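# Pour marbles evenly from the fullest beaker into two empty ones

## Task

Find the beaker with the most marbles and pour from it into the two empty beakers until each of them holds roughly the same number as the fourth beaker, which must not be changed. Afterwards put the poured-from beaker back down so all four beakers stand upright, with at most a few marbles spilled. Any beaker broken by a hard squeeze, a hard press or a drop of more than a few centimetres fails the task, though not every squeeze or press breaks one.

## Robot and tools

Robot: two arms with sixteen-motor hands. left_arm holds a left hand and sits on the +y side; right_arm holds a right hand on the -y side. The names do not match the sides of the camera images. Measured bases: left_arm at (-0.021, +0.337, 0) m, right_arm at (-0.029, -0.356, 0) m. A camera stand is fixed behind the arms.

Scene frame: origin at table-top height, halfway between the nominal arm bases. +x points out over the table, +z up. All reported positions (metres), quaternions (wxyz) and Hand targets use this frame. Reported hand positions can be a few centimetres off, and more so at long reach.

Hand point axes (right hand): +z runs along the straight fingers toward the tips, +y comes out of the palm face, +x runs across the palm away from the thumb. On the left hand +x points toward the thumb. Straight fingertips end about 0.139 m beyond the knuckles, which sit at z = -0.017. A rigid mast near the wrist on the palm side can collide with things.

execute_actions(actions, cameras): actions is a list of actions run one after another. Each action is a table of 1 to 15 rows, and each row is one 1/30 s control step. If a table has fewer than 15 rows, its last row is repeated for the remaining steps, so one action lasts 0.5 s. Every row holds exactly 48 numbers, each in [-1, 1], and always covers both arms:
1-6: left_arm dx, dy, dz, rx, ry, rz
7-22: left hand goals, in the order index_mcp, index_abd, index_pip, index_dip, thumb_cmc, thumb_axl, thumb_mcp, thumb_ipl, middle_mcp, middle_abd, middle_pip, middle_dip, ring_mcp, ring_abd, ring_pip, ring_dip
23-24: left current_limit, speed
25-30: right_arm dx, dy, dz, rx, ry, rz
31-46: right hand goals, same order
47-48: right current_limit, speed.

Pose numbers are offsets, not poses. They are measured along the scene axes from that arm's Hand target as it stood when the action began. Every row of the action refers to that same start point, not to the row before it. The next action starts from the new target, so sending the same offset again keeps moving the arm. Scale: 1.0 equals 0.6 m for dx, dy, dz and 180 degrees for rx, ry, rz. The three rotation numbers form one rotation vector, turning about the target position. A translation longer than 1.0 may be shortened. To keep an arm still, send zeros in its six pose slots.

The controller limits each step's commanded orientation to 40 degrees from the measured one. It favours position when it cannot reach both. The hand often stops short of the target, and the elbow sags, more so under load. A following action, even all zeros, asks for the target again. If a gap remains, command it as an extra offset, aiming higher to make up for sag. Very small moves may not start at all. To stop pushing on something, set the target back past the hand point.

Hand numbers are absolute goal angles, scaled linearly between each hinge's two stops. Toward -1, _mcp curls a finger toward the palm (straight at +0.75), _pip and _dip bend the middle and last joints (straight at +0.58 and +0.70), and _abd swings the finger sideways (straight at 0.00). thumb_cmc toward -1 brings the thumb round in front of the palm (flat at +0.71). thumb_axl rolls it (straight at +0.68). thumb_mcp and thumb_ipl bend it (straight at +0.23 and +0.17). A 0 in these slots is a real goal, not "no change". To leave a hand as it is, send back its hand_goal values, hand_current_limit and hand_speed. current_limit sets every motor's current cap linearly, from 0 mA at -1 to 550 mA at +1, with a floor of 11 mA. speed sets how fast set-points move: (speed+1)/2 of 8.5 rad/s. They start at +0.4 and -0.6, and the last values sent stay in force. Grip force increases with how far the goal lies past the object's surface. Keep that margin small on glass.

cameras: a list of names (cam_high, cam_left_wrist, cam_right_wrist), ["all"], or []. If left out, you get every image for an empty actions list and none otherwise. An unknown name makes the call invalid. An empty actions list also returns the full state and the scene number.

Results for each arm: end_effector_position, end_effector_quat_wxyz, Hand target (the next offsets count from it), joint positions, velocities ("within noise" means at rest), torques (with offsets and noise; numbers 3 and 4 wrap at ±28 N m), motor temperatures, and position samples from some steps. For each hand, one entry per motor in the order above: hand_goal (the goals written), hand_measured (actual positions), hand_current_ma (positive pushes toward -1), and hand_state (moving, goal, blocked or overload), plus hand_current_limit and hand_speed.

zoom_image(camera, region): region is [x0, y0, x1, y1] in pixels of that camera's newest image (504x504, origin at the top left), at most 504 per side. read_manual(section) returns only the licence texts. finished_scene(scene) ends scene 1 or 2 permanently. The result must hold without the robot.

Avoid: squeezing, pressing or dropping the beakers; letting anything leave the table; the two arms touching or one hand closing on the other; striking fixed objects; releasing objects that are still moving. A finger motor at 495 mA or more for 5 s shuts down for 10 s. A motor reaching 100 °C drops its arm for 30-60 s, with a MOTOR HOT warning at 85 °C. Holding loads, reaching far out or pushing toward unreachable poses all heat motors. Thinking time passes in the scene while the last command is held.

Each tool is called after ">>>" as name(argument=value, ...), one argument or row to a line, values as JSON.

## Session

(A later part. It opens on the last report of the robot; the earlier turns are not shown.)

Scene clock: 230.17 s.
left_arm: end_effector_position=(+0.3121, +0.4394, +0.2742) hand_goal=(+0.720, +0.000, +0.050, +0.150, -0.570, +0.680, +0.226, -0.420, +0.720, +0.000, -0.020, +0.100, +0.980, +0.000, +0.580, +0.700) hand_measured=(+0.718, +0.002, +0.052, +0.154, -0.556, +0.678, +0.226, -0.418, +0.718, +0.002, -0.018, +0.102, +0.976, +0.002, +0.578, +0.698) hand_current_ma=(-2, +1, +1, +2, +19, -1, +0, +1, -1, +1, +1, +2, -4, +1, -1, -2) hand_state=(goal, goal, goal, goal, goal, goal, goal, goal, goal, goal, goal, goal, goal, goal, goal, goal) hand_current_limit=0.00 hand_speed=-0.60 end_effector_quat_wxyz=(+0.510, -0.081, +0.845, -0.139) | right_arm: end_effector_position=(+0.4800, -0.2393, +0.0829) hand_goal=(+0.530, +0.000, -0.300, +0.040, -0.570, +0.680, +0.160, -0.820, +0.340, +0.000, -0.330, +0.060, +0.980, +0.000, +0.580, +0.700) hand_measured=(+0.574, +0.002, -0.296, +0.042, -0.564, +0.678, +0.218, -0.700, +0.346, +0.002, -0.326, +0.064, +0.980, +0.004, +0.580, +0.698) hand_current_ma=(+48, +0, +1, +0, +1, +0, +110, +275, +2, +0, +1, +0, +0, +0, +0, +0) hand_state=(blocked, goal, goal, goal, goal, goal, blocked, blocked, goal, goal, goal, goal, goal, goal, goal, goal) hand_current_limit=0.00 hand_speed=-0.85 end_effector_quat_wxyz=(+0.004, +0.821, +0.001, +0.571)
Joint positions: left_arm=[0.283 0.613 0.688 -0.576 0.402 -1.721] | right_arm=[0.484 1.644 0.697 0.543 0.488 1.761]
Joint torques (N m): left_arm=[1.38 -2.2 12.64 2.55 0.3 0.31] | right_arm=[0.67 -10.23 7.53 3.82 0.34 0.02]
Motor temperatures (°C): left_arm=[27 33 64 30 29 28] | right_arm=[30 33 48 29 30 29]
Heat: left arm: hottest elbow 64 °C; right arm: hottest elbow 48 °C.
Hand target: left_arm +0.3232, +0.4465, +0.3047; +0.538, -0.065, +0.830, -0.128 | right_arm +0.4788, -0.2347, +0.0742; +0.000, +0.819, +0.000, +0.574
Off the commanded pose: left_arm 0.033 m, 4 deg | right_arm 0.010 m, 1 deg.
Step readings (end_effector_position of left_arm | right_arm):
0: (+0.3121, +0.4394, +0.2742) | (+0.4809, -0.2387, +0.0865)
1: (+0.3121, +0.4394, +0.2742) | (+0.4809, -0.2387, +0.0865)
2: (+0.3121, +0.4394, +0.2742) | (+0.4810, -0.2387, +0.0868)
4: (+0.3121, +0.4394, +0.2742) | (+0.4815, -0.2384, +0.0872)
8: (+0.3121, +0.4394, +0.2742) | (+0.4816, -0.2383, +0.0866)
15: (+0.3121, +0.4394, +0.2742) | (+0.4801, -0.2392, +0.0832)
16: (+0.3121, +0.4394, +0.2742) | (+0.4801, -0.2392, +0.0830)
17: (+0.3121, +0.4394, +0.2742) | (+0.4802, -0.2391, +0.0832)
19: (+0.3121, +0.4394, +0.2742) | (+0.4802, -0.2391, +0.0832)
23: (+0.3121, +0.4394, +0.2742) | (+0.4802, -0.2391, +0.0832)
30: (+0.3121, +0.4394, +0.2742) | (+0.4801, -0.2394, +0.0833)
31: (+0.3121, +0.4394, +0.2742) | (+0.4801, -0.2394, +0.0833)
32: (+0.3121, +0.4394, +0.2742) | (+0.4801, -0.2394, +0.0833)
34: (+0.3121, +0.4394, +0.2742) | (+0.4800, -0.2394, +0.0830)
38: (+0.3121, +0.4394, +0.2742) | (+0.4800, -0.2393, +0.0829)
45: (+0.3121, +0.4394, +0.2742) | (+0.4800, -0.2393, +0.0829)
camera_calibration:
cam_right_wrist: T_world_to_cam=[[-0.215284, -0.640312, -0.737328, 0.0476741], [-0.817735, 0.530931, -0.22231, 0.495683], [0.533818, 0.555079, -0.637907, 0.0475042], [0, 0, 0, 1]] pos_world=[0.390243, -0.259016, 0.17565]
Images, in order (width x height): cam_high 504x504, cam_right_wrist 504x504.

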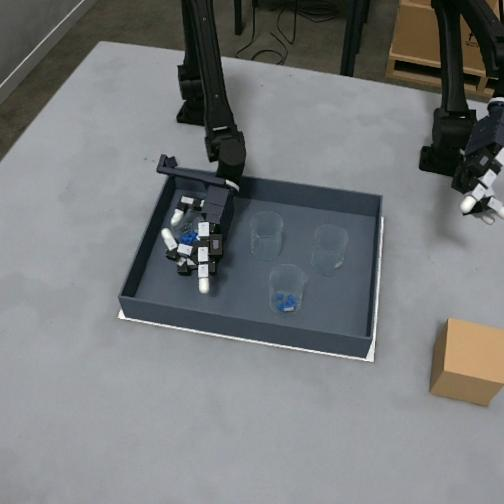

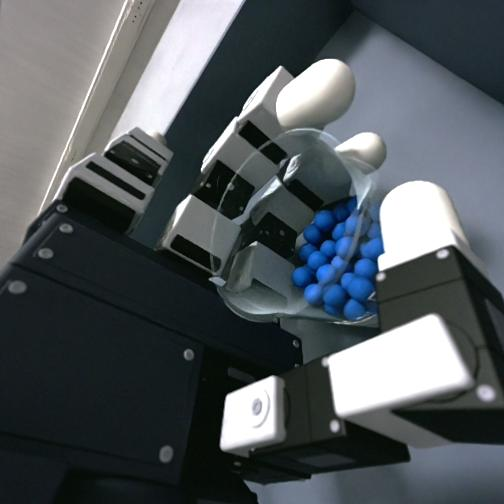

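>>> execute_actions(
  actions=[
    [[0,0,0,0,0,0,0.72,0,0.05,0.15,-0.571,0.68,0.225,-0.42,0.72,0,-0.02,0.1,0.98,0,0.58,0.7,0,-0.6,0,0,-0.004,0,0,0,0.5,0,-0.34,0.02,-0.571,0.68,0.15,-0.83,0.31,0,-0.37,0.03,0.98,0,0.58,0.7,0,-0.85]],
    [[0,0,0,0,0,0,0.72,0,0.05,0.15,-0.571,0.68,0.225,-0.42,0.72,0,-0.02,0.1,0.98,0,0.58,0.7,0,-0.6,0,0,0,0,0,0,0.48,0,-0.36,0,-0.571,0.68,0.14,-0.85,0.265,0,-0.41,0,0.98,0,0.58,0.7,0,-0.85]],
  ],
  cameras=["cam_high","cam_right_wrist"],
)

>>> zoom_image(
  camera="cam_right_wrist",
  region=[200, 100, 480, 380],
)

>>> zoom_image(
  camera="cam_high",
  region=[140, 160, 260, 280],
)

Scene clock: 239.87 s.
left_arm: end_effector_position=(+0.3121, +0.4394, +0.2742) hand_goal=(+0.720, +0.000, +0.050, +0.150, -0.570, +0.680, +0.226, -0.420, +0.720, +0.000, -0.020, +0.100, +0.980, +0.000, +0.580, +0.700) hand_measured=(+0.718, +0.002, +0.052, +0.154, -0.556, +0.678, +0.226, -0.418, +0.718, +0.002, -0.018, +0.102, +0.976, +0.002, +0.578, +0.698) hand_current_ma=(-2, +1, +1, +2, +19, -1, +0, +1, -1, +1, +1, +2, -4, +1, -1, -2) hand_state=(goal, goal, goal, goal, goal, goal, goal, goal, goal, goal, goal, goal, goal, goal, goal, goal) hand_current_limit=0.00 hand_speed=-0.60 end_effector_quat_wxyz=(+0.510, -0.081, +0.845, -0.139) | right_arm: end_effector_position=(+0.4808, -0.2389, +0.0831) hand_goal=(+0.480, +0.000, -0.360, +0.000, -0.570, +0.680, +0.140, -0.850, +0.266, +0.000, -0.410, +0.000, +0.980, +0.000, +0.580, +0.700) hand_measured=(+0.546, +0.000, -0.338, +0.014, -0.568, +0.676, +0.220, -0.702, +0.322, +0.002, -0.354, +0.032, +0.980, +0.004, +0.580, +0.698) hand_current_ma=(+97, +0, +13, +5, +0, -1, +195, +275, +72, +0, +65, +26, +0, +0, +0, +0) hand_state=(blocked, goal, blocked, goal, goal, goal, blocked, blocked, blocked, goal, blocked, blocked, goal, goal, goal, goal) hand_current_limit=0.00 hand_speed=-0.85 end_effector_quat_wxyz=(+0.002, +0.819, +0.000, +0.574)
Joint positions: left_arm=[0.283 0.613 0.688 -0.576 0.402 -1.721] | right_arm=[0.484 1.646 0.697 0.552 0.488 1.761]
Joint torques (N m): left_arm=[1.32 -2.2 12.64 2.54 0.29 0.31] | right_arm=[0.79 -9.64 7.31 3.85 0.34 0.03]
Motor temperatures (°C): left_arm=[27 33 64 30 29 28] | right_arm=[30 33 47 29 30 29]
Heat: left arm: hottest elbow 64 °C; right arm: hottest elbow 47 °C.
Hand target: left_arm +0.3232, +0.4465, +0.3047; +0.538, -0.065, +0.830, -0.128 | right_arm +0.4788, -0.2347, +0.0719; +0.000, +0.819, +0.000, +0.574
Off the commanded pose: left_arm 0.033 m, 4 deg | right_arm 0.012 m, 0 deg.
Step readings (end_effector_position of left_arm | right_arm):
0: (+0.3121, +0.4394, +0.2742) | (+0.4800, -0.2393, +0.0829)
1: (+0.3121, +0.4394, +0.2742) | (+0.4800, -0.2393, +0.0829)
2: (+0.3121, +0.4394, +0.2742) | (+0.4801, -0.2392, +0.0830)
4: (+0.3121, +0.4394, +0.2742) | (+0.4805, -0.2390, +0.0832)
8: (+0.3121, +0.4394, +0.2742) | (+0.4806, -0.2390, +0.0830)
15: (+0.3121, +0.4394, +0.2742) | (+0.4806, -0.2390, +0.0829)
16: (+0.3121, +0.4394, +0.2742) | (+0.4806, -0.2390, +0.0829)
17: (+0.3121, +0.4394, +0.2742) | (+0.4808, -0.2389, +0.0831)
19: (+0.3121, +0.4394, +0.2742) | (+0.4808, -0.2389, +0.0831)
23: (+0.3121, +0.4394, +0.2742) | (+0.4808, -0.2389, +0.0831)
30: (+0.3121, +0.4394, +0.2742) | (+0.4808, -0.2389, +0.0831)
camera_calibration:
cam_right_wrist: T_world_to_cam=[[-0.211091, -0.637925, -0.740603, 0.0470724], [-0.816483, 0.531635, -0.225209, 0.495923], [0.537397, 0.55715, -0.633078, 0.0453771], [0, 0, 0, 1]] pos_world=[0.390464, -0.258903, 0.175276]
Images, in order (width x height): cam_high 504x504, cam_right_wrist 504x504.

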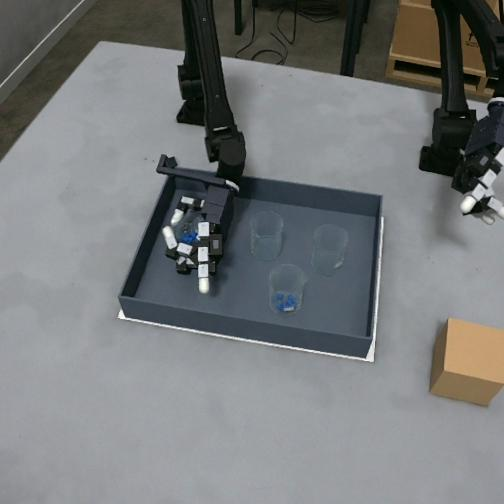

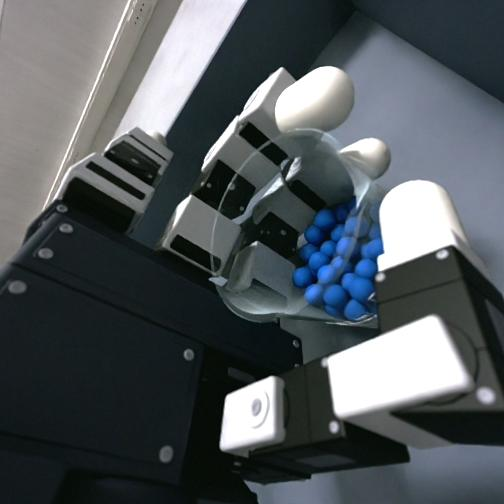

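Scaled by 1.800 from the camera's 504x504 image, which has a finer 720x720 frame.

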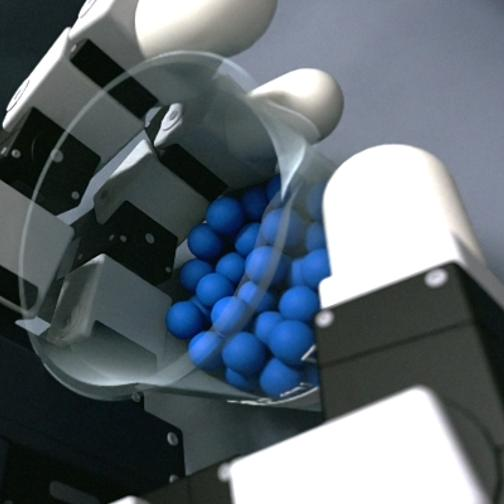

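Scaled by 4.200 from the camera's 504x504 image, which has a finer 720x720 frame.

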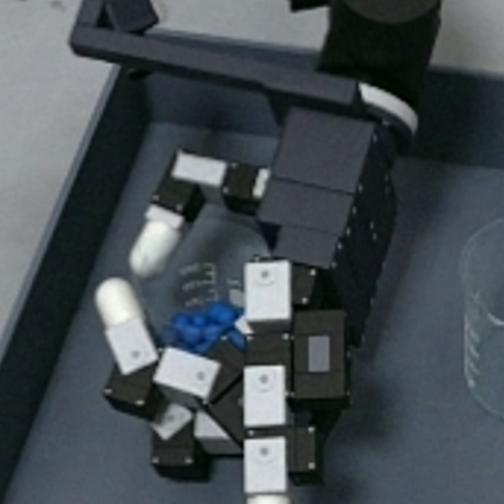

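>>> execute_actions(
  actions=[
    [[0,0,0,0,0,0,0.72,0,0.05,0.15,-0.571,0.68,0.225,-0.42,0.72,0,-0.02,0.1,0.98,0,0.58,0.7,0,-0.6,0,0,0,0,0,0,0.46,0,-0.375,0,-0.571,0.68,0.135,-0.86,0.235,0,-0.43,0,0.98,0,0.58,0.7,0,-0.85]],
    [[0,0,0,0,0,0,0.72,0,0.05,0.15,-0.571,0.68,0.225,-0.42,0.72,0,-0.02,0.1,0.98,0,0.58,0.7,0,-0.6,0,0,0.04,0,0,0,0.46,0,-0.375,0,-0.571,0.68,0.135,-0.86,0.235,0,-0.43,0,0.98,0,0.58,0.7,0,-0.85]],
    [[0,0,0,0,0,0,0.72,0,0.05,0.15,-0.571,0.68,0.225,-0.42,0.72,0,-0.02,0.1,0.98,0,0.58,0.7,0,-0.6,0,0,0.06,0,0,0,0.46,0,-0.375,0,-0.571,0.68,0.135,-0.86,0.235,0,-0.43,0,0.98,0,0.58,0.7,0,-0.85]],
  ],
  cameras=["cam_high","cam_right_wrist"],
)

>>> zoom_image(
  camera="cam_right_wrist",
  region=[200, 100, 480, 380],
)

>>> zoom_image(
  camera="cam_high",
  region=[140, 160, 260, 280],
)

Scene clock: 252.03 s.
left_arm: end_effector_position=(+0.3121, +0.4394, +0.2742) hand_goal=(+0.720, +0.000, +0.050, +0.150, -0.570, +0.680, +0.226, -0.420, +0.720, +0.000, -0.020, +0.100, +0.980, +0.000, +0.580, +0.700) hand_measured=(+0.718, +0.002, +0.052, +0.154, -0.556, +0.678, +0.226, -0.418, +0.718, +0.002, -0.018, +0.102, +0.976, +0.002, +0.578, +0.698) hand_current_ma=(-2, +1, +1, +2, +19, -1, +0, +1, -1, +1, +1, +2, -4, +1, -1, -2) hand_state=(goal, goal, goal, goal, goal, goal, goal, goal, goal, goal, goal, goal, goal, goal, goal, goal) hand_current_limit=0.00 hand_speed=-0.60 end_effector_quat_wxyz=(+0.510, -0.081, +0.845, -0.139) | right_arm: end_effector_position=(+0.4685, -0.2458, +0.1094) hand_goal=(+0.460, +0.000, -0.374, +0.000, -0.570, +0.680, +0.136, -0.860, +0.236, +0.000, -0.430, +0.000, +0.980, +0.000, +0.580, +0.700) hand_measured=(+0.518, -0.002, -0.342, +0.012, -0.562, +0.680, +0.220, -0.708, +0.316, +0.002, -0.356, +0.032, +0.980, +0.004, +0.580, +0.698) hand_current_ma=(+77, +0, +25, +4, +2, +0, +215, +275, +138, +0, +110, +26, +0, +0, +0, +0) hand_state=(blocked, goal, blocked, goal, goal, goal, blocked, blocked, blocked, goal, blocked, blocked, goal, goal, goal, goal) hand_current_limit=0.00 hand_speed=-0.85 end_effector_quat_wxyz=(+0.011, +0.831, +0.006, +0.556)
Joint positions: left_arm=[0.283 0.613 0.688 -0.576 0.402 -1.721] | right_arm=[0.484 1.538 0.697 0.396 0.488 1.764]
Joint torques (N m): left_arm=[1.32 -2.2 12.63 2.55 0.29 0.31] | right_arm=[0.79 -13.1 11.69 2.14 0.37 -0.02]
Motor temperatures (°C): left_arm=[27 33 65 30 29 28] | right_arm=[30 33 47 29 30 29]
Heat: left arm: hottest elbow 65 °C; right arm: hottest elbow 47 °C.
Hand target: left_arm +0.3232, +0.4465, +0.3047; +0.538, -0.065, +0.830, -0.128 | right_arm +0.4788, -0.2347, +0.1319; +0.000, +0.819, +0.000, +0.574
Off the commanded pose: left_arm 0.033 m, 4 deg | right_arm 0.027 m, 3 deg.
Step readings (end_effector_position of left_arm | right_arm):
0: (+0.3121, +0.4394, +0.2742) | (+0.4808, -0.2389, +0.0831)
1: (+0.3121, +0.4394, +0.2742) | (+0.4808, -0.2389, +0.0831)
2: (+0.3121, +0.4394, +0.2742) | (+0.4808, -0.2389, +0.0829)
4: (+0.3121, +0.4394, +0.2742) | (+0.4808, -0.2389, +0.0829)
8: (+0.3121, +0.4394, +0.2742) | (+0.4808, -0.2389, +0.0829)
15: (+0.3121, +0.4394, +0.2742) | (+0.4808, -0.2389, +0.0829)
16: (+0.3121, +0.4394, +0.2742) | (+0.4808, -0.2389, +0.0829)
17: (+0.3121, +0.4394, +0.2742) | (+0.4808, -0.2389, +0.0829)
19: (+0.3121, +0.4394, +0.2742) | (+0.4806, -0.2390, +0.0830)
23: (+0.3121, +0.4394, +0.2742) | (+0.4793, -0.2397, +0.0834)
30: (+0.3121, +0.4394, +0.2742) | (+0.4783, -0.2403, +0.0837)
31: (+0.3121, +0.4394, +0.2742) | (+0.4782, -0.2404, +0.0838)
32: (+0.3121, +0.4394, +0.2742) | (+0.4775, -0.2405, +0.0841)
34: (+0.3121, +0.4394, +0.2742) | (+0.4745, -0.2425, +0.0871)
38: (+0.3121, +0.4394, +0.2742) | (+0.4711, -0.2444, +0.1001)
45: (+0.3121, +0.4394, +0.2742) | (+0.4694, -0.2453, +0.1107)
camera_calibration:
cam_right_wrist: T_world_to_cam=[[-0.242246, -0.652973, -0.717595, 0.0680149], [-0.824798, 0.528079, -0.202089, 0.49606], [0.510906, 0.542916, -0.666496, 0.0849884], [0, 0, 0, 1]] pos_world=[0.382204, -0.263688, 0.2057]
Images, in order (width x height): cam_high 504x504, cam_right_wrist 504x504.

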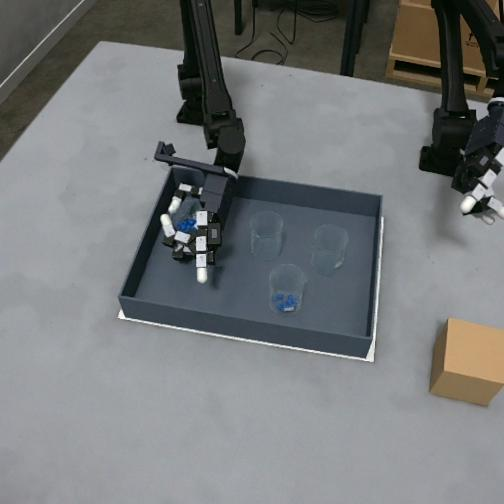

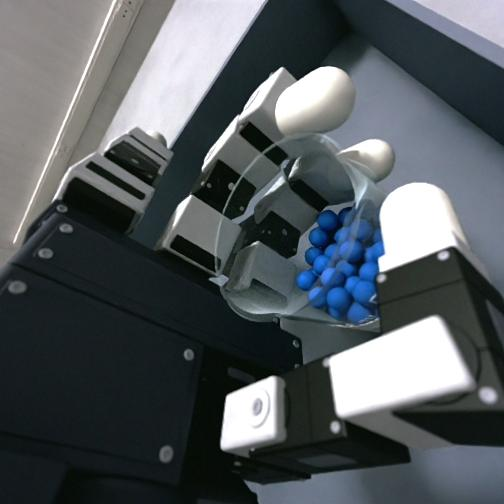

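Scaled by 1.800 from the camera's 504x504 image, which has a finer 720x720 frame.

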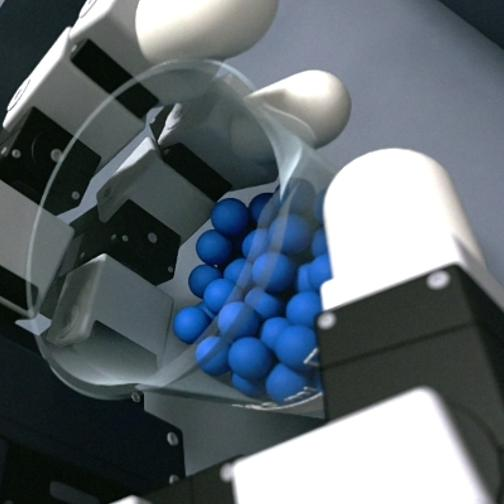

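Scaled by 4.200 from the camera's 504x504 image, which has a finer 720x720 frame.

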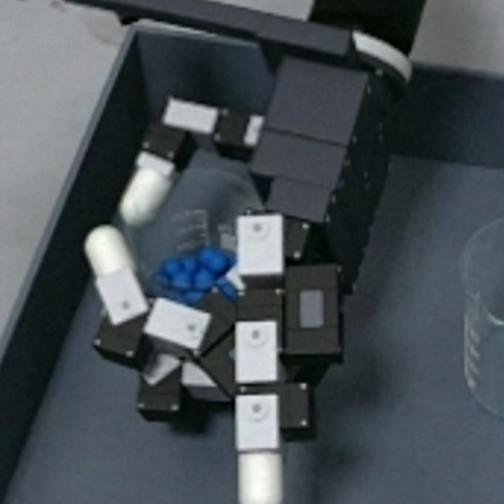

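>>> execute_actions(
  actions=[
    [[0,0,0,0,0,0,0.72,0,0.05,0.15,-0.571,0.68,0.225,-0.42,0.72,0,-0.02,0.1,0.98,0,0.58,0.7,0,-0.6,0,0,0.08,0,0,0,0.46,0,-0.375,0,-0.571,0.68,0.135,-0.86,0.235,0,-0.43,0,0.98,0,0.58,0.7,0,-0.85]],
    [[0,0,0,0,0,0,0.72,0,0.05,0.15,-0.571,0.68,0.225,-0.42,0.72,0,-0.02,0.1,0.98,0,0.58,0.7,0,-0.6,0,0,0.1,0,0,0,0.46,0,-0.375,0,-0.571,0.68,0.135,-0.86,0.235,0,-0.43,0,0.98,0,0.58,0.7,0,-0.85]],
    [[0,0,0,0,0,0,0.72,0,0.05,0.15,-0.571,0.68,0.225,-0.42,0.72,0,-0.02,0.1,0.98,0,0.58,0.7,0,-0.6,0,0,0.11,0,0,0,0.46,0,-0.375,0,-0.571,0.68,0.135,-0.86,0.235,0,-0.43,0,0.98,0,0.58,0.7,0,-0.85]],
  ],
  cameras=["cam_high","cam_right_wrist"],
)

>>> zoom_image(
  camera="cam_high",
  region=[255, 255, 325, 325],
)

Scene clock: 277.47 s.
left_arm: end_effector_position=(+0.3121, +0.4394, +0.2742) hand_goal=(+0.720, +0.000, +0.050, +0.150, -0.570, +0.680, +0.226, -0.420, +0.720, +0.000, -0.020, +0.100, +0.980, +0.000, +0.580, +0.700) hand_measured=(+0.718, +0.002, +0.052, +0.154, -0.556, +0.678, +0.226, -0.418, +0.718, +0.002, -0.018, +0.102, +0.976, +0.002, +0.578, +0.698) hand_current_ma=(-2, +1, +1, +2, +19, -1, +0, +1, -1, +1, +1, +2, -4, +1, -1, -2) hand_state=(goal, goal, goal, goal, goal, goal, goal, goal, goal, goal, goal, goal, goal, goal, goal, goal) hand_current_limit=0.00 hand_speed=-0.60 end_effector_quat_wxyz=(+0.510, -0.081, +0.845, -0.139) | right_arm: end_effector_position=(+0.4676, -0.2461, +0.2700) hand_goal=(+0.460, +0.000, -0.374, +0.000, -0.570, +0.680, +0.136, -0.860, +0.236, +0.000, -0.430, +0.000, +0.980, +0.000, +0.580, +0.700) hand_measured=(+0.518, -0.002, -0.342, +0.012, -0.562, +0.680, +0.220, -0.708, +0.316, +0.002, -0.356, +0.032, +0.980, +0.004, +0.580, +0.698) hand_current_ma=(+77, +0, +25, +4, +2, +0, +215, +275, +138, +0, +110, +26, +0, +0, +0, +0) hand_state=(blocked, goal, blocked, goal, goal, goal, blocked, blocked, blocked, goal, blocked, blocked, goal, goal, goal, goal) hand_current_limit=0.00 hand_speed=-0.85 end_effector_quat_wxyz=(+0.014, +0.835, +0.009, +0.551)
Joint positions: left_arm=[0.283 0.613 0.688 -0.576 0.402 -1.721] | right_arm=[0.484 1.26 0.934 -0.135 0.487 1.764]
Joint torques (N m): left_arm=[1.32 -2.2 12.63 2.54 0.29 0.31] | right_arm=[0.91 -10.17 17.06 1.99 0.4 -0.02]
Motor temperatures (°C): left_arm=[27 33 65 30 29 28] | right_arm=[30 33 48 29 30 29]
Heat: left arm: hottest elbow 65 °C; right arm: hottest elbow 48 °C.
Hand target: left_arm +0.3232, +0.4465, +0.3047; +0.538, -0.065, +0.830, -0.128 | right_arm +0.4788, -0.2347, +0.3059; +0.000, +0.819, +0.000, +0.574
Off the commanded pose: left_arm 0.033 m, 4 deg | right_arm 0.039 m, 4 deg.
Step readings (end_effector_position of left_arm | right_arm):
0: (+0.3121, +0.4394, +0.2742) | (+0.4685, -0.2458, +0.1094)
1: (+0.3121, +0.4394, +0.2742) | (+0.4684, -0.2458, +0.1091)
2: (+0.3121, +0.4394, +0.2742) | (+0.4674, -0.2462, +0.1088)
4: (+0.3121, +0.4394, +0.2742) | (+0.4635, -0.2484, +0.1106)
8: (+0.3121, +0.4394, +0.2742) | (+0.4583, -0.2516, +0.1272)
15: (+0.3121, +0.4394, +0.2742) | (+0.4636, -0.2484, +0.1501)
16: (+0.3121, +0.4394, +0.2742) | (+0.4637, -0.2483, +0.1503)
17: (+0.3121, +0.4394, +0.2742) | (+0.4632, -0.2486, +0.1509)
19: (+0.3121, +0.4394, +0.2742) | (+0.4605, -0.2502, +0.1535)
23: (+0.3121, +0.4394, +0.2742) | (+0.4576, -0.2518, +0.1751)
30: (+0.3121, +0.4394, +0.2742) | (+0.4660, -0.2470, +0.2096)
31: (+0.3121, +0.4394, +0.2742) | (+0.4662, -0.2469, +0.2102)
32: (+0.3121, +0.4394, +0.2742) | (+0.4658, -0.2471, +0.2108)
34: (+0.3121, +0.4394, +0.2742) | (+0.4636, -0.2483, +0.2131)
38: (+0.3121, +0.4394, +0.2742) | (+0.4620, -0.2493, +0.2334)
45: (+0.3121, +0.4394, +0.2742) | (+0.4679, -0.2461, +0.2700)
camera_calibration:
cam_right_wrist: T_world_to_cam=[[-0.251099, -0.658354, -0.709591, 0.183468], [-0.828246, 0.525529, -0.194495, 0.526841], [0.500957, 0.538878, -0.677239, 0.199174], [0, 0, 0, 1]] pos_world=[0.382645, -0.263413, 0.367543]
Images, in order (width x height): cam_high 504x504, cam_right_wrist 504x504.

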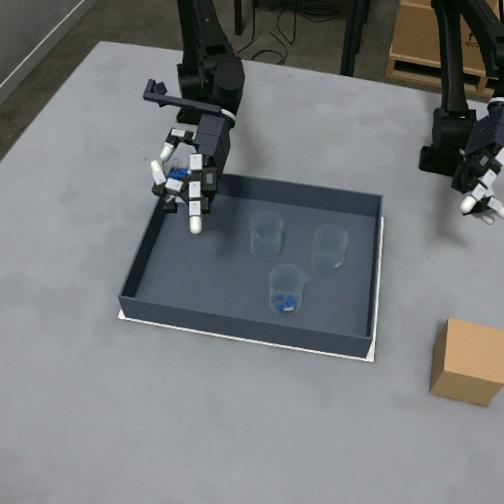

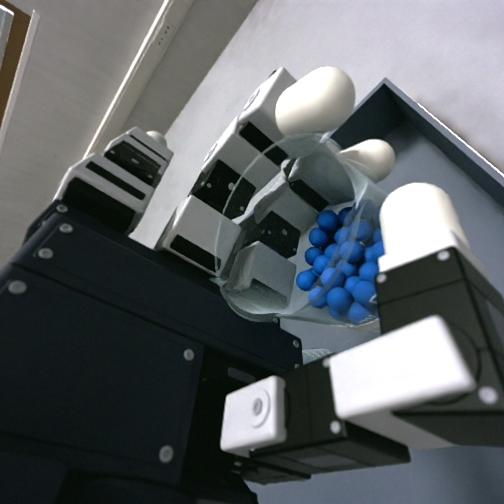

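Scaled by 7.200 from the camera's 504x504 image, which has a finer 720x720 frame.

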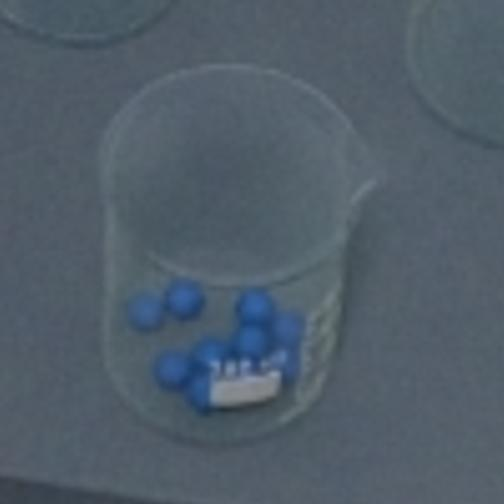

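>>> execute_actions(
  actions=[
    [[0,0,0,0,0,0,0.72,0,0.05,0.15,-0.571,0.68,0.225,-0.42,0.72,0,-0.02,0.1,0.98,0,0.58,0.7,0,-0.6,-0.036,0.063,-0.003,0,0,0.0556,0.46,0,-0.375,0,-0.571,0.68,0.135,-0.86,0.235,0,-0.43,0,0.98,0,0.58,0.7,0,-0.85]],
    [[0,0,0,0,0,0,0.72,0,0.05,0.15,-0.571,0.68,0.225,-0.42,0.72,0,-0.02,0.1,0.98,0,0.58,0.7,0,-0.6,-0.036,0.063,-0.003,0,0,0.0556,0.46,0,-0.375,0,-0.571,0.68,0.135,-0.86,0.235,0,-0.43,0,0.98,0,0.58,0.7,0,-0.85]],
    [[0,0,0,0,0,0,0.72,0,0.05,0.15,-0.571,0.68,0.225,-0.42,0.72,0,-0.02,0.1,0.98,0,0.58,0.7,0,-0.6,-0.036,0.063,-0.003,0,0,0.0556,0.46,0,-0.375,0,-0.571,0.68,0.135,-0.86,0.235,0,-0.43,0,0.98,0,0.58,0.7,0,-0.85]],
    [[0,0,0,0,0,0,0.72,0,0.05,0.15,-0.571,0.68,0.225,-0.42,0.72,0,-0.02,0.1,0.98,0,0.58,0.7,0,-0.6,-0.036,0.063,-0.003,0,0,0.0556,0.46,0,-0.375,0,-0.571,0.68,0.135,-0.86,0.235,0,-0.43,0,0.98,0,0.58,0.7,0,-0.85]],
    [[0,0,0,0,0,0,0.72,0,0.05,0.15,-0.571,0.68,0.225,-0.42,0.72,0,-0.02,0.1,0.98,0,0.58,0.7,0,-0.6,-0.036,0.063,-0.003,0,0,0.0556,0.46,0,-0.375,0,-0.571,0.68,0.135,-0.86,0.235,0,-0.43,0,0.98,0,0.58,0.7,0,-0.85]],
  ],
  cameras=["cam_high","cam_right_wrist"],
)

>>> zoom_image(
  camera="cam_high",
  region=[180, 100, 360, 280],
)

Scene clock: 295.57 s.
left_arm: end_effector_position=(+0.3121, +0.4394, +0.2742) hand_goal=(+0.720, +0.000, +0.050, +0.150, -0.570, +0.680, +0.226, -0.420, +0.720, +0.000, -0.020, +0.100, +0.980, +0.000, +0.580, +0.700) hand_measured=(+0.718, +0.002, +0.052, +0.154, -0.556, +0.678, +0.226, -0.418, +0.718, +0.002, -0.018, +0.102, +0.976, +0.002, +0.578, +0.698) hand_current_ma=(-2, +1, +1, +2, +19, -1, +0, +1, -1, +1, +1, +2, -4, +1, -1, -2) hand_state=(goal, goal, goal, goal, goal, goal, goal, goal, goal, goal, goal, goal, goal, goal, goal, goal) hand_current_limit=0.00 hand_speed=-0.60 end_effector_quat_wxyz=(+0.510, -0.081, +0.845, -0.139) | right_arm: end_effector_position=(+0.3700, -0.0506, +0.2679) hand_goal=(+0.460, +0.000, -0.374, +0.000, -0.570, +0.680, +0.136, -0.860, +0.236, +0.000, -0.430, +0.000, +0.980, +0.000, +0.580, +0.700) hand_measured=(+0.516, -0.002, -0.342, +0.012, -0.562, +0.680, +0.220, -0.708, +0.314, +0.002, -0.356, +0.032, +0.978, +0.004, +0.580, +0.698) hand_current_ma=(+74, +0, +25, +4, +2, +0, +215, +275, +136, +0, +110, +26, +0, +0, +0, +0) hand_state=(blocked, goal, blocked, goal, goal, goal, blocked, blocked, blocked, goal, blocked, blocked, goal, goal, goal, goal) hand_current_limit=0.00 hand_speed=-0.85 end_effector_quat_wxyz=(-0.240, +0.768, +0.336, +0.490)
Joint positions: left_arm=[0.283 0.613 0.688 -0.576 0.402 -1.721] | right_arm=[0.765 1.096 0.814 -0.135 -0.062 1.586]
Joint torques (N m): left_arm=[1.32 -2.2 12.64 2.55 0.29 0.31] | right_arm=[0.32 -9.35 12.96 3.81 -0.06 -0.41]
Motor temperatures (°C): left_arm=[27 33 65 30 29 28] | right_arm=[30 33 53 29 30 29]
Heat: left arm: hottest elbow 65 °C; right arm: hottest elbow 53 °C.
Hand target: left_arm +0.3232, +0.4465, +0.3047; +0.538, -0.065, +0.830, -0.128 | right_arm +0.3709, -0.0457, +0.2968; -0.243, +0.742, +0.346, +0.520
Off the commanded pose: left_arm 0.033 m, 4 deg | right_arm 0.029 m, 5 deg.
Step readings (end_effector_position of left_arm | right_arm):
0: (+0.3121, +0.4394, +0.2742) | (+0.4676, -0.2461, +0.2700)
1: (+0.3121, +0.4394, +0.2742) | (+0.4677, -0.2456, +0.2699)
2: (+0.3121, +0.4394, +0.2742) | (+0.4683, -0.2426, +0.2691)
4: (+0.3121, +0.4394, +0.2742) | (+0.4688, -0.2321, +0.2684)
8: (+0.3121, +0.4394, +0.2742) | (+0.4627, -0.2069, +0.2748)
15: (+0.3121, +0.4394, +0.2742) | (+0.4572, -0.1968, +0.2842)
16: (+0.3121, +0.4394, +0.2742) | (+0.4572, -0.1966, +0.2840)
17: (+0.3121, +0.4394, +0.2742) | (+0.4566, -0.1923, +0.2824)
19: (+0.3121, +0.4394, +0.2742) | (+0.4529, -0.1850, +0.2784)
23: (+0.3121, +0.4394, +0.2742) | (+0.4396, -0.1699, +0.2722)
30: (+0.3121, +0.4394, +0.2742) | (+0.4350, -0.1619, +0.2750)
31: (+0.3121, +0.4394, +0.2742) | (+0.4350, -0.1612, +0.2750)
32: (+0.3121, +0.4394, +0.2742) | (+0.4339, -0.1564, +0.2748)
34: (+0.3121, +0.4394, +0.2742) | (+0.4300, -0.1483, +0.2728)
38: (+0.3121, +0.4394, +0.2742) | (+0.4172, -0.1323, +0.2710)
45: (+0.3121, +0.4394, +0.2742) | (+0.4128, -0.1245, +0.2734)
46: (+0.3121, +0.4394, +0.2742) | (+0.4129, -0.1242, +0.2735)
47: (+0.3121, +0.4394, +0.2742) | (+0.4115, -0.1202, +0.2731)
49: (+0.3121, +0.4394, +0.2742) | (+0.4074, -0.1116, +0.2714)
53: (+0.3121, +0.4394, +0.2742) | (+0.3952, -0.0945, +0.2689)
60: (+0.3121, +0.4394, +0.2742) | (+0.3912, -0.0874, +0.2695)
61: (+0.3121, +0.4394, +0.2742) | (+0.3912, -0.0871, +0.2696)
62: (+0.3121, +0.4394, +0.2742) | (+0.3897, -0.0834, +0.2696)
64: (+0.3121, +0.4394, +0.2742) | (+0.3851, -0.0742, +0.2689)
68: (+0.3121, +0.4394, +0.2742) | (+0.3734, -0.0567, +0.2672)
75: (+0.3121, +0.4394, +0.2742) | (+0.3699, -0.0507, +0.2676)
camera_calibration:
cam_right_wrist: T_world_to_cam=[[0.284987, -0.5945, -0.751899, 0.102401], [-0.951487, -0.270383, -0.146853, 0.335448], [-0.115997, 0.757273, -0.642714, 0.37152], [0, 0, 0, 1]] pos_world=[0.333086, -0.129765, 0.365038]
Images, in order (width x height): cam_high 504x504, cam_right_wrist 504x504.

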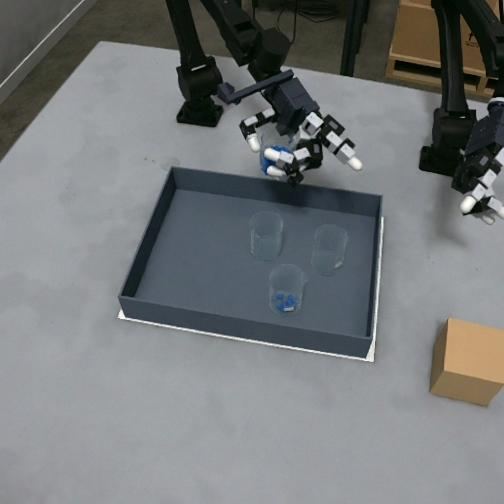

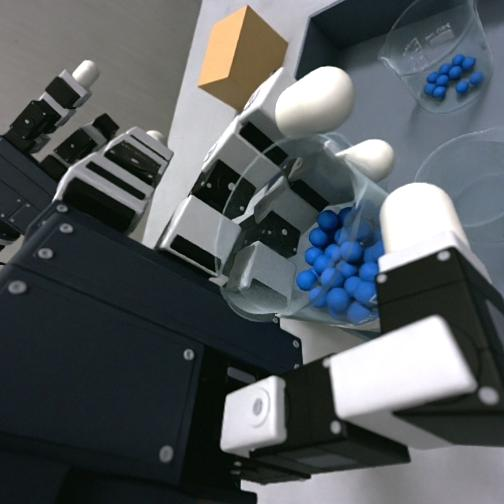

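Scaled by 2.800 from the camera's 504x504 image, which has a finer 720x720 frame.

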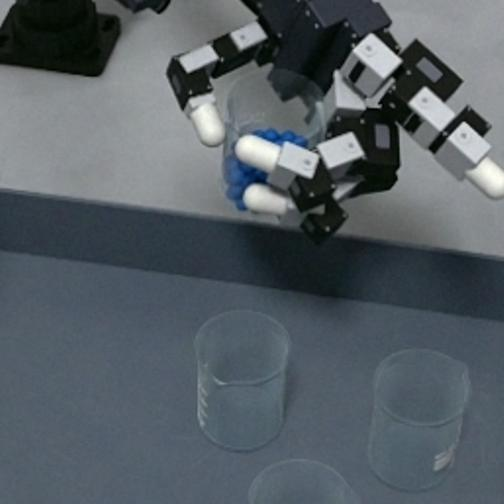

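>>> zoom_image(
  camera="cam_right_wrist",
  region=[400, 20, 504, 124],
)

Scaled by 4.846 from the camera's 504x504 image, which has a finer 720x720 frame.

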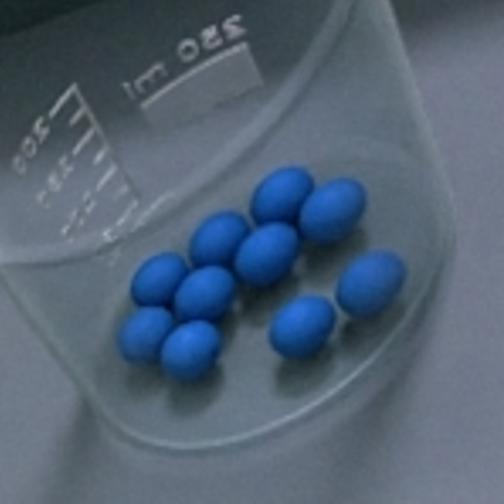

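>>> execute_actions(
  actions=[
    [[0,0,0,0,0,0,0.72,0,0.05,0.15,-0.571,0.68,0.225,-0.42,0.72,0,-0.02,0.1,0.98,0,0.58,0.7,0,-0.6,0,0,-0.02,0.00967,0.1107,0,0.46,0,-0.375,0,-0.571,0.68,0.135,-0.86,0.235,0,-0.43,0,0.98,0,0.58,0.7,0,-0.85]],
    [[0,0,0,0,0,0,0.72,0,0.05,0.15,-0.571,0.68,0.225,-0.42,0.72,0,-0.02,0.1,0.98,0,0.58,0.7,0,-0.6,0,0,-0.02,0.00967,0.1107,0,0.46,0,-0.375,0,-0.571,0.68,0.135,-0.86,0.235,0,-0.43,0,0.98,0,0.58,0.7,0,-0.85]],
    [[0,0,0,0,0,0,0.72,0,0.05,0.15,-0.571,0.68,0.225,-0.42,0.72,0,-0.02,0.1,0.98,0,0.58,0.7,0,-0.6,0,0,-0.04,0.00967,0.1107,0,0.46,0,-0.375,0,-0.571,0.68,0.135,-0.86,0.235,0,-0.43,0,0.98,0,0.58,0.7,0,-0.85]],
  ],
  cameras=["cam_high","cam_right_wrist"],
)

>>> zoom_image(
  camera="cam_high",
  region=[200, 120, 360, 280],
)

Scene clock: 314.10 s.
left_arm: end_effector_position=(+0.3121, +0.4394, +0.2742) hand_goal=(+0.720, +0.000, +0.050, +0.150, -0.570, +0.680, +0.226, -0.420, +0.720, +0.000, -0.020, +0.100, +0.980, +0.000, +0.580, +0.700) hand_measured=(+0.718, +0.002, +0.052, +0.154, -0.556, +0.678, +0.226, -0.418, +0.718, +0.002, -0.018, +0.102, +0.976, +0.002, +0.578, +0.698) hand_current_ma=(-2, +1, +1, +2, +19, -1, +0, +1, -1, +1, +1, +2, -4, +1, -1, -2) hand_state=(goal, goal, goal, goal, goal, goal, goal, goal, goal, goal, goal, goal, goal, goal, goal, goal) hand_current_limit=0.00 hand_speed=-0.60 end_effector_quat_wxyz=(+0.510, -0.081, +0.845, -0.139) | right_arm: end_effector_position=(+0.3574, -0.0544, +0.2189) hand_goal=(+0.460, +0.000, -0.374, +0.000, -0.570, +0.680, +0.136, -0.860, +0.236, +0.000, -0.430, +0.000, +0.980, +0.000, +0.580, +0.700) hand_measured=(+0.514, -0.006, -0.342, +0.012, -0.562, +0.680, +0.220, -0.708, +0.314, +0.000, -0.356, +0.032, +0.972, +0.004, +0.580, +0.698) hand_current_ma=(+67, -1, +25, +4, +2, +0, +215, +275, +134, +0, +110, +26, -2, +0, +0, +0) hand_state=(blocked, goal, blocked, goal, goal, goal, blocked, blocked, blocked, goal, blocked, blocked, goal, goal, goal, goal) hand_current_limit=0.00 hand_speed=-0.85 end_effector_quat_wxyz=(-0.401, +0.898, +0.163, +0.083)
Joint positions: left_arm=[0.283 0.613 0.688 -0.576 0.402 -1.721] | right_arm=[0.517 1.395 1.257 -0.884 -0.677 1.961]
Joint torques (N m): left_arm=[1.32 -2.26 12.63 2.55 0.29 0.31] | right_arm=[-0.26 -11.22 17.11 1.14 -1.01 0.3]
Motor temperatures (°C): left_arm=[27 33 66 30 29 28] | right_arm=[30 33 52 29 30 29]
Heat: left arm: hottest elbow 66 °C; right arm: hottest elbow 52 °C.
Hand target: left_arm +0.3232, +0.4465, +0.3047; +0.538, -0.065, +0.830, -0.128 | right_arm +0.3708, -0.0457, +0.2488; -0.415, +0.891, +0.156, +0.095
Off the commanded pose: left_arm 0.033 m, 4 deg | right_arm 0.034 m, 2 deg.
Step readings (end_effector_position of left_arm | right_arm):
0: (+0.3121, +0.4394, +0.2742) | (+0.3700, -0.0506, +0.2679)
1: (+0.3121, +0.4394, +0.2742) | (+0.3699, -0.0504, +0.2679)
2: (+0.3121, +0.4394, +0.2742) | (+0.3670, -0.0484, +0.2643)
4: (+0.3121, +0.4394, +0.2742) | (+0.3595, -0.0465, +0.2547)
8: (+0.3121, +0.4394, +0.2742) | (+0.3480, -0.0506, +0.2411)
15: (+0.3121, +0.4394, +0.2742) | (+0.3545, -0.0558, +0.2481)
16: (+0.3121, +0.4394, +0.2742) | (+0.3546, -0.0554, +0.2489)
17: (+0.3121, +0.4394, +0.2742) | (+0.3520, -0.0537, +0.2480)
19: (+0.3121, +0.4394, +0.2742) | (+0.3465, -0.0496, +0.2452)
23: (+0.3121, +0.4394, +0.2742) | (+0.3530, -0.0494, +0.2443)
30: (+0.3121, +0.4394, +0.2742) | (+0.3568, -0.0551, +0.2379)
31: (+0.3121, +0.4394, +0.2742) | (+0.3558, -0.0550, +0.2372)
32: (+0.3121, +0.4394, +0.2742) | (+0.3523, -0.0537, +0.2361)
34: (+0.3121, +0.4394, +0.2742) | (+0.3460, -0.0496, +0.2344)
38: (+0.3121, +0.4394, +0.2742) | (+0.3540, -0.0462, +0.2298)
45: (+0.3121, +0.4394, +0.2742) | (+0.3575, -0.0558, +0.2133)
camera_calibration:
cam_right_wrist: T_world_to_cam=[[-0.489117, -0.529157, -0.693366, 0.334286], [-0.659536, -0.295821, 0.691015, 0.0260601], [-0.570768, 0.795288, -0.204307, 0.409963], [0, 0, 0, 1]] pos_world=[0.414687, -0.14144, 0.297533]
Images, in order (width x height): cam_high 504x504, cam_right_wrist 504x504.

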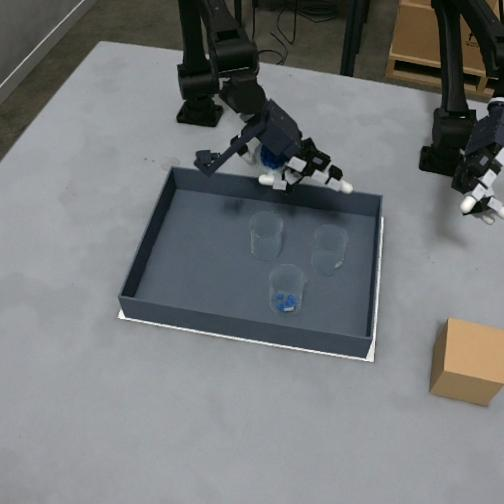

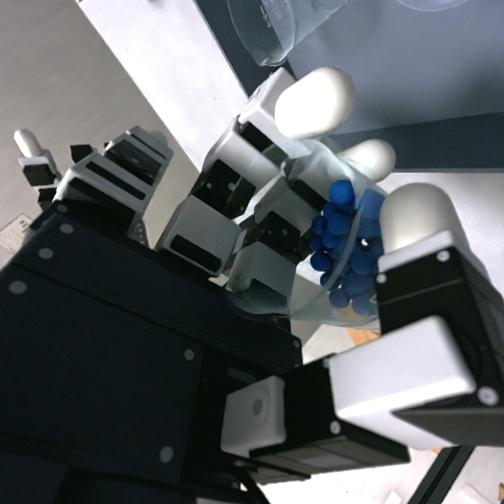

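Scaled by 3.150 from the camera's 504x504 image, which has a finer 720x720 frame.

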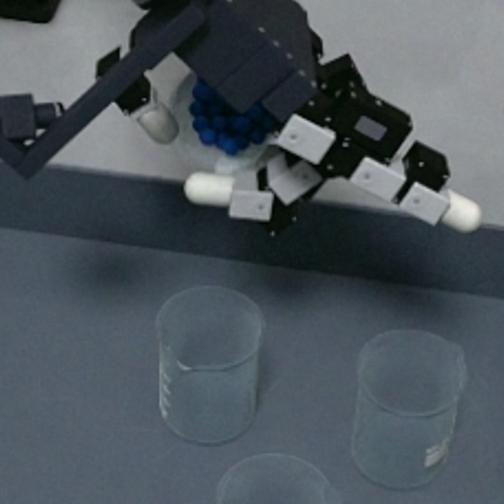

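>>> zoom_image(
  camera="cam_high",
  region=[230, 125, 310, 205],
)

Scaled by 6.300 from the camera's 504x504 image, which has a finer 720x720 frame.

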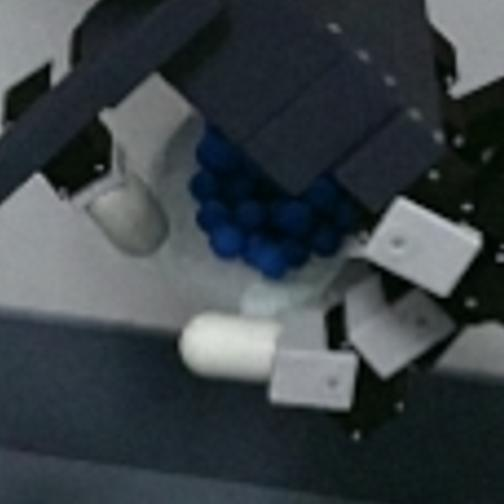

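>>> execute_actions(
  actions=[
    [[0,0,0,0,0,0,0.72,0,0.05,0.15,-0.571,0.68,0.225,-0.42,0.72,0,-0.02,0.1,0.98,0,0.58,0.7,0,-0.6,0.008,0,-0.05,0.00532,0.0609,0,0.46,0,-0.375,0,-0.571,0.68,0.135,-0.86,0.235,0,-0.43,0,0.98,0,0.58,0.7,0,-0.85]],
    [[0,0,0,0,0,0,0.72,0,0.05,0.15,-0.571,0.68,0.225,-0.42,0.72,0,-0.02,0.1,0.98,0,0.58,0.7,0,-0.6,0.008,0,-0.04,0,0,0,0.46,0,-0.375,0,-0.571,0.68,0.135,-0.86,0.235,0,-0.43,0,0.98,0,0.58,0.7,0,-0.85]],
  ],
  cameras=["cam_high","cam_right_wrist"],
)

>>> zoom_image(
  camera="cam_high",
  region=[220, 160, 320, 260],
)

>>> zoom_image(
  camera="cam_right_wrist",
  region=[200, 0, 504, 304],
)

Scene clock: 351.03 s.
left_arm: end_effector_position=(+0.3121, +0.4394, +0.2742) hand_goal=(+0.720, +0.000, +0.050, +0.150, -0.570, +0.680, +0.226, -0.420, +0.720, +0.000, -0.020, +0.100, +0.980, +0.000, +0.580, +0.700) hand_measured=(+0.718, +0.002, +0.052, +0.154, -0.556, +0.678, +0.226, -0.418, +0.718, +0.002, -0.018, +0.102, +0.976, +0.002, +0.578, +0.698) hand_current_ma=(-2, +1, +1, +2, +19, -1, +0, +1, -1, +1, +1, +2, -4, +1, -1, -2) hand_state=(goal, goal, goal, goal, goal, goal, goal, goal, goal, goal, goal, goal, goal, goal, goal, goal) hand_current_limit=0.00 hand_speed=-0.60 end_effector_quat_wxyz=(+0.510, -0.081, +0.845, -0.139) | right_arm: end_effector_position=(+0.3629, -0.0531, +0.1824) hand_goal=(+0.460, +0.000, -0.374, +0.000, -0.570, +0.680, +0.136, -0.860, +0.236, +0.000, -0.430, +0.000, +0.980, +0.000, +0.580, +0.700) hand_measured=(+0.512, -0.008, -0.342, +0.012, -0.564, +0.680, +0.220, -0.708, +0.314, -0.002, -0.356, +0.032, +0.972, +0.004, +0.580, +0.698) hand_current_ma=(+66, -1, +25, +4, +2, +0, +215, +275, +133, +0, +110, +26, -2, +0, +0, +0) hand_state=(blocked, goal, blocked, goal, goal, goal, blocked, blocked, blocked, goal, blocked, blocked, goal, goal, goal, goal) hand_current_limit=0.00 hand_speed=-0.85 end_effector_quat_wxyz=(-0.421, +0.899, +0.120, -0.005)
Joint positions: left_arm=[0.283 0.613 0.688 -0.576 0.402 -1.721] | right_arm=[0.47 1.526 1.308 -0.957 -0.795 1.979]
Joint torques (N m): left_arm=[1.32 -2.2 12.63 2.54 0.29 0.31] | right_arm=[-0.85 -12.51 14.09 2.4 -1.28 0.25]
Motor temperatures (°C): left_arm=[27 33 66 30 29 28] | right_arm=[30 33 54 29 31 29]
Heat: left arm: hottest elbow 66 °C; right arm: hottest elbow 54 °C.
Hand target: left_arm +0.3232, +0.4465, +0.3047; +0.538, -0.065, +0.830, -0.128 | right_arm +0.3805, -0.0457, +0.1949; -0.436, +0.893, +0.115, +0.011
Off the commanded pose: left_arm 0.033 m, 4 deg | right_arm 0.023 m, 3 deg.
Step readings (end_effector_position of left_arm | right_arm):
0: (+0.3121, +0.4394, +0.2742) | (+0.3574, -0.0544, +0.2189)
1: (+0.3121, +0.4394, +0.2742) | (+0.3569, -0.0543, +0.2188)
2: (+0.3121, +0.4394, +0.2742) | (+0.3554, -0.0531, +0.2189)
4: (+0.3121, +0.4394, +0.2742) | (+0.3537, -0.0509, +0.2184)
8: (+0.3121, +0.4394, +0.2742) | (+0.3590, -0.0466, +0.2069)
15: (+0.3121, +0.4394, +0.2742) | (+0.3605, -0.0533, +0.1859)
16: (+0.3121, +0.4394, +0.2742) | (+0.3602, -0.0535, +0.1859)
17: (+0.3121, +0.4394, +0.2742) | (+0.3600, -0.0532, +0.1861)
19: (+0.3121, +0.4394, +0.2742) | (+0.3601, -0.0534, +0.1863)
23: (+0.3121, +0.4394, +0.2742) | (+0.3616, -0.0538, +0.1848)
30: (+0.3121, +0.4394, +0.2742) | (+0.3629, -0.0531, +0.1824)
camera_calibration:
cam_right_wrist: T_world_to_cam=[[-0.620253, -0.517763, -0.589243, 0.341501], [-0.51176, -0.302194, 0.804227, -0.0192789], [-0.594464, 0.800375, -0.0775335, 0.390442], [0, 0, 0, 1]] pos_world=[0.434054, -0.14151, 0.247004]
Images, in order (width x height): cam_high 504x504, cam_right_wrist 504x504.

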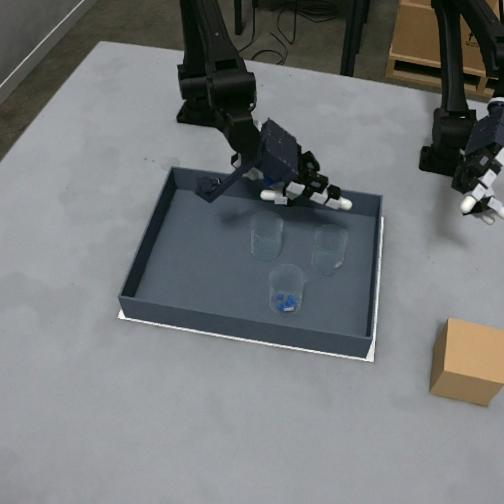

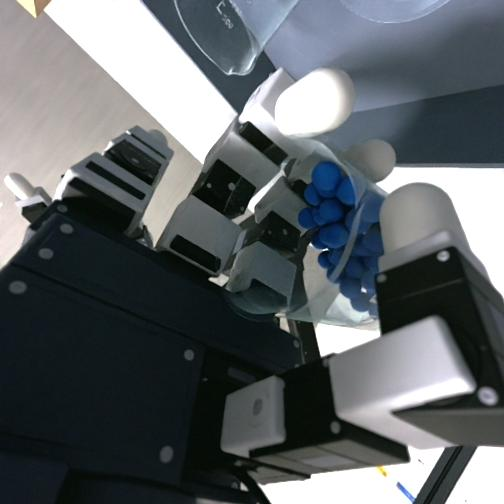

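Scaled by 5.040 from the camera's 504x504 image, which has a finer 720x720 frame.

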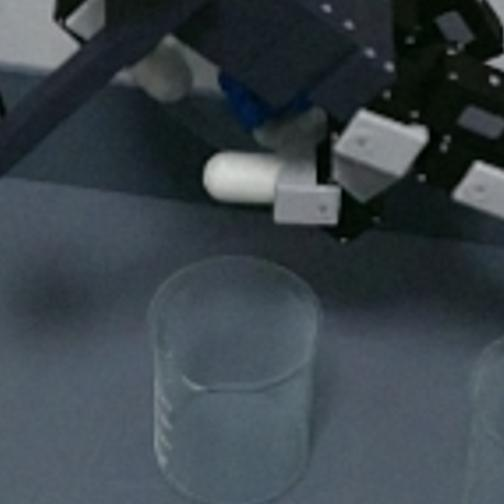

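Scaled by 1.658 from the camera's 504x504 image, which has a finer 720x720 frame.

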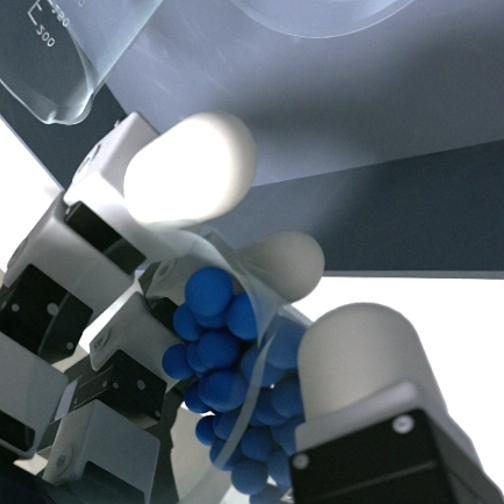

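>>> execute_actions(
  actions=[
    [[0,0,0,0,0,0,0.72,0,0.05,0.15,-0.571,0.68,0.225,-0.42,0.72,0,-0.02,0.1,0.98,0,0.58,0.7,0,-0.6,0,0,-0.004,0.00436,0.0498,0,0.46,0,-0.375,0,-0.571,0.68,0.135,-0.86,0.235,0,-0.43,0,0.98,0,0.58,0.7,0,-0.85]],
    [[0,0,0,0,0,0,0.72,0,0.05,0.15,-0.571,0.68,0.225,-0.42,0.72,0,-0.02,0.1,0.98,0,0.58,0.7,0,-0.6,0,0,0,0.00097,0.01107,0,0.46,0,-0.375,0,-0.571,0.68,0.135,-0.86,0.235,0,-0.43,0,0.98,0,0.58,0.7,0,-0.85]],
    [[0,0,0,0,0,0,0.72,0,0.05,0.15,-0.571,0.68,0.225,-0.42,0.72,0,-0.02,0.1,0.98,0,0.58,0.7,0,-0.6,0,0,0,-0.00484,-0.0553,0,0.46,0,-0.375,0,-0.571,0.68,0.135,-0.86,0.235,0,-0.43,0,0.98,0,0.58,0.7,0,-0.85]],
  ],
  cameras=["cam_high","cam_right_wrist"],
)

>>> zoom_image(
  camera="cam_high",
  region=[220, 160, 320, 260],
)

>>> zoom_image(
  camera="cam_right_wrist",
  region=[200, 0, 504, 304],
)

Scene clock: 373.27 s.
left_arm: end_effector_position=(+0.3121, +0.4394, +0.2742) hand_goal=(+0.720, +0.000, +0.050, +0.150, -0.570, +0.680, +0.226, -0.420, +0.720, +0.000, -0.020, +0.100, +0.980, +0.000, +0.580, +0.700) hand_measured=(+0.718, +0.002, +0.052, +0.154, -0.556, +0.678, +0.226, -0.418, +0.718, +0.002, -0.018, +0.102, +0.976, +0.002, +0.578, +0.698) hand_current_ma=(-2, +1, +1, +2, +19, -1, +0, +1, -1, +1, +1, +2, -4, +1, -1, -2) hand_state=(goal, goal, goal, goal, goal, goal, goal, goal, goal, goal, goal, goal, goal, goal, goal, goal) hand_current_limit=0.00 hand_speed=-0.60 end_effector_quat_wxyz=(+0.510, -0.081, +0.845, -0.139) | right_arm: end_effector_position=(+0.3803, -0.0538, +0.1773) hand_goal=(+0.460, +0.000, -0.374, +0.000, -0.570, +0.680, +0.136, -0.860, +0.236, +0.000, -0.430, +0.000, +0.980, +0.000, +0.580, +0.700) hand_measured=(+0.512, -0.008, -0.342, +0.012, -0.564, +0.680, +0.220, -0.708, +0.314, -0.002, -0.356, +0.032, +0.972, +0.002, +0.580, +0.698) hand_current_ma=(+65, -2, +25, +4, +1, +0, +215, +275, +133, +0, +110, +26, -2, +0, +0, +0) hand_state=(blocked, goal, blocked, goal, goal, goal, blocked, blocked, blocked, goal, blocked, blocked, goal, goal, goal, goal) hand_current_limit=0.00 hand_speed=-0.85 end_effector_quat_wxyz=(-0.427, +0.898, +0.105, -0.012)
Joint positions: left_arm=[0.283 0.613 0.688 -0.576 0.402 -1.721] | right_arm=[0.444 1.576 1.349 -0.965 -0.818 1.984]
Joint torques (N m): left_arm=[1.32 -2.2 12.64 2.55 0.29 0.31] | right_arm=[1.03 -16.44 11.06 2.33 -0.78 0.23]
Motor temperatures (°C): left_arm=[27 33 66 30 29 28] | right_arm=[30 33 55 29 32 29]
Heat: left arm: hottest elbow 66 °C; right arm: hottest elbow 55 °C.
Hand target: left_arm +0.3232, +0.4465, +0.3047; +0.538, -0.065, +0.830, -0.128 | right_arm +0.3805, -0.0457, +0.1925; -0.437, +0.892, +0.111, +0.003
Off the commanded pose: left_arm 0.033 m, 4 deg | right_arm 0.017 m, 2 deg.
Step readings (end_effector_position of left_arm | right_arm):
0: (+0.3121, +0.4394, +0.2742) | (+0.3629, -0.0531, +0.1824)
1: (+0.3121, +0.4394, +0.2742) | (+0.3627, -0.0529, +0.1823)
2: (+0.3121, +0.4394, +0.2742) | (+0.3617, -0.0513, +0.1824)
4: (+0.3121, +0.4394, +0.2742) | (+0.3599, -0.0482, +0.1825)
8: (+0.3121, +0.4394, +0.2742) | (+0.3640, -0.0484, +0.1756)
15: (+0.3121, +0.4394, +0.2742) | (+0.3631, -0.0535, +0.1647)
16: (+0.3121, +0.4394, +0.2742) | (+0.3628, -0.0534, +0.1651)
17: (+0.3121, +0.4394, +0.2742) | (+0.3623, -0.0533, +0.1660)
19: (+0.3121, +0.4394, +0.2742) | (+0.3618, -0.0529, +0.1688)
23: (+0.3121, +0.4394, +0.2742) | (+0.3635, -0.0506, +0.1742)
30: (+0.3121, +0.4394, +0.2742) | (+0.3636, -0.0503, +0.1750)
31: (+0.3121, +0.4394, +0.2742) | (+0.3638, -0.0505, +0.1747)
32: (+0.3121, +0.4394, +0.2742) | (+0.3650, -0.0515, +0.1739)
34: (+0.3121, +0.4394, +0.2742) | (+0.3724, -0.0537, +0.1718)
38: (+0.3121, +0.4394, +0.2742) | (+0.3813, -0.0536, +0.1718)
45: (+0.3121, +0.4394, +0.2742) | (+0.3800, -0.0536, +0.1779)
camera_calibration:
cam_right_wrist: T_world_to_cam=[[-0.646699, -0.498737, -0.577097, 0.357848], [-0.495429, -0.300611, 0.814974, -0.0146041], [-0.579939, 0.812954, -0.0526839, 0.391676], [0, 0, 0, 1]] pos_world=[0.451333, -0.144333, 0.23905]
Images, in order (width x height): cam_high 504x504, cam_right_wrist 504x504.

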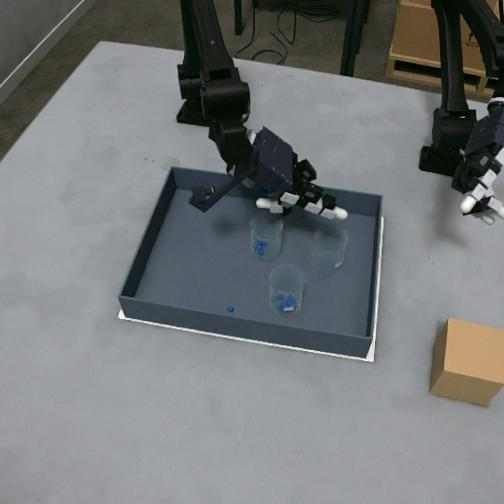

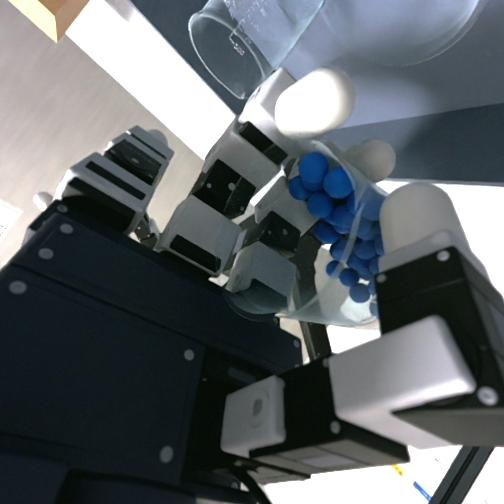

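Scaled by 5.040 from the camera's 504x504 image, which has a finer 720x720 frame.

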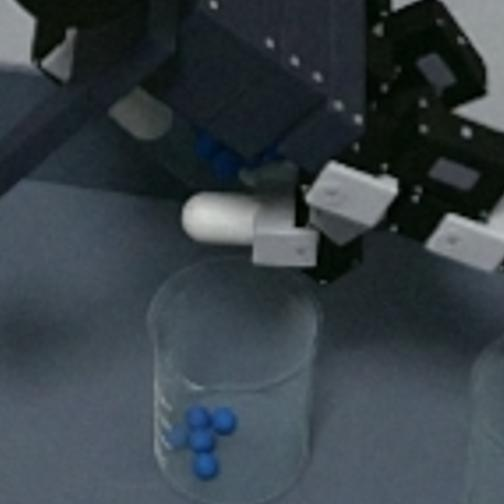

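Scaled by 1.658 from the camera's 504x504 image, which has a finer 720x720 frame.

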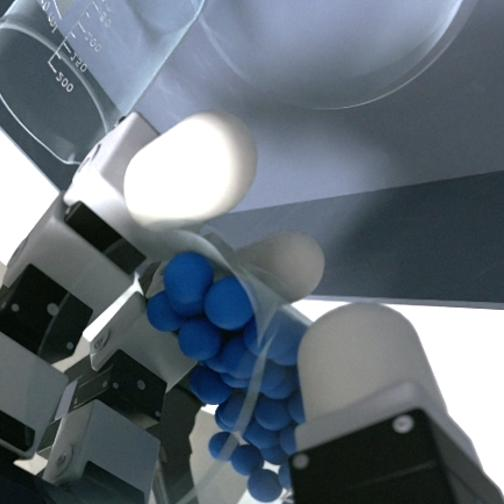

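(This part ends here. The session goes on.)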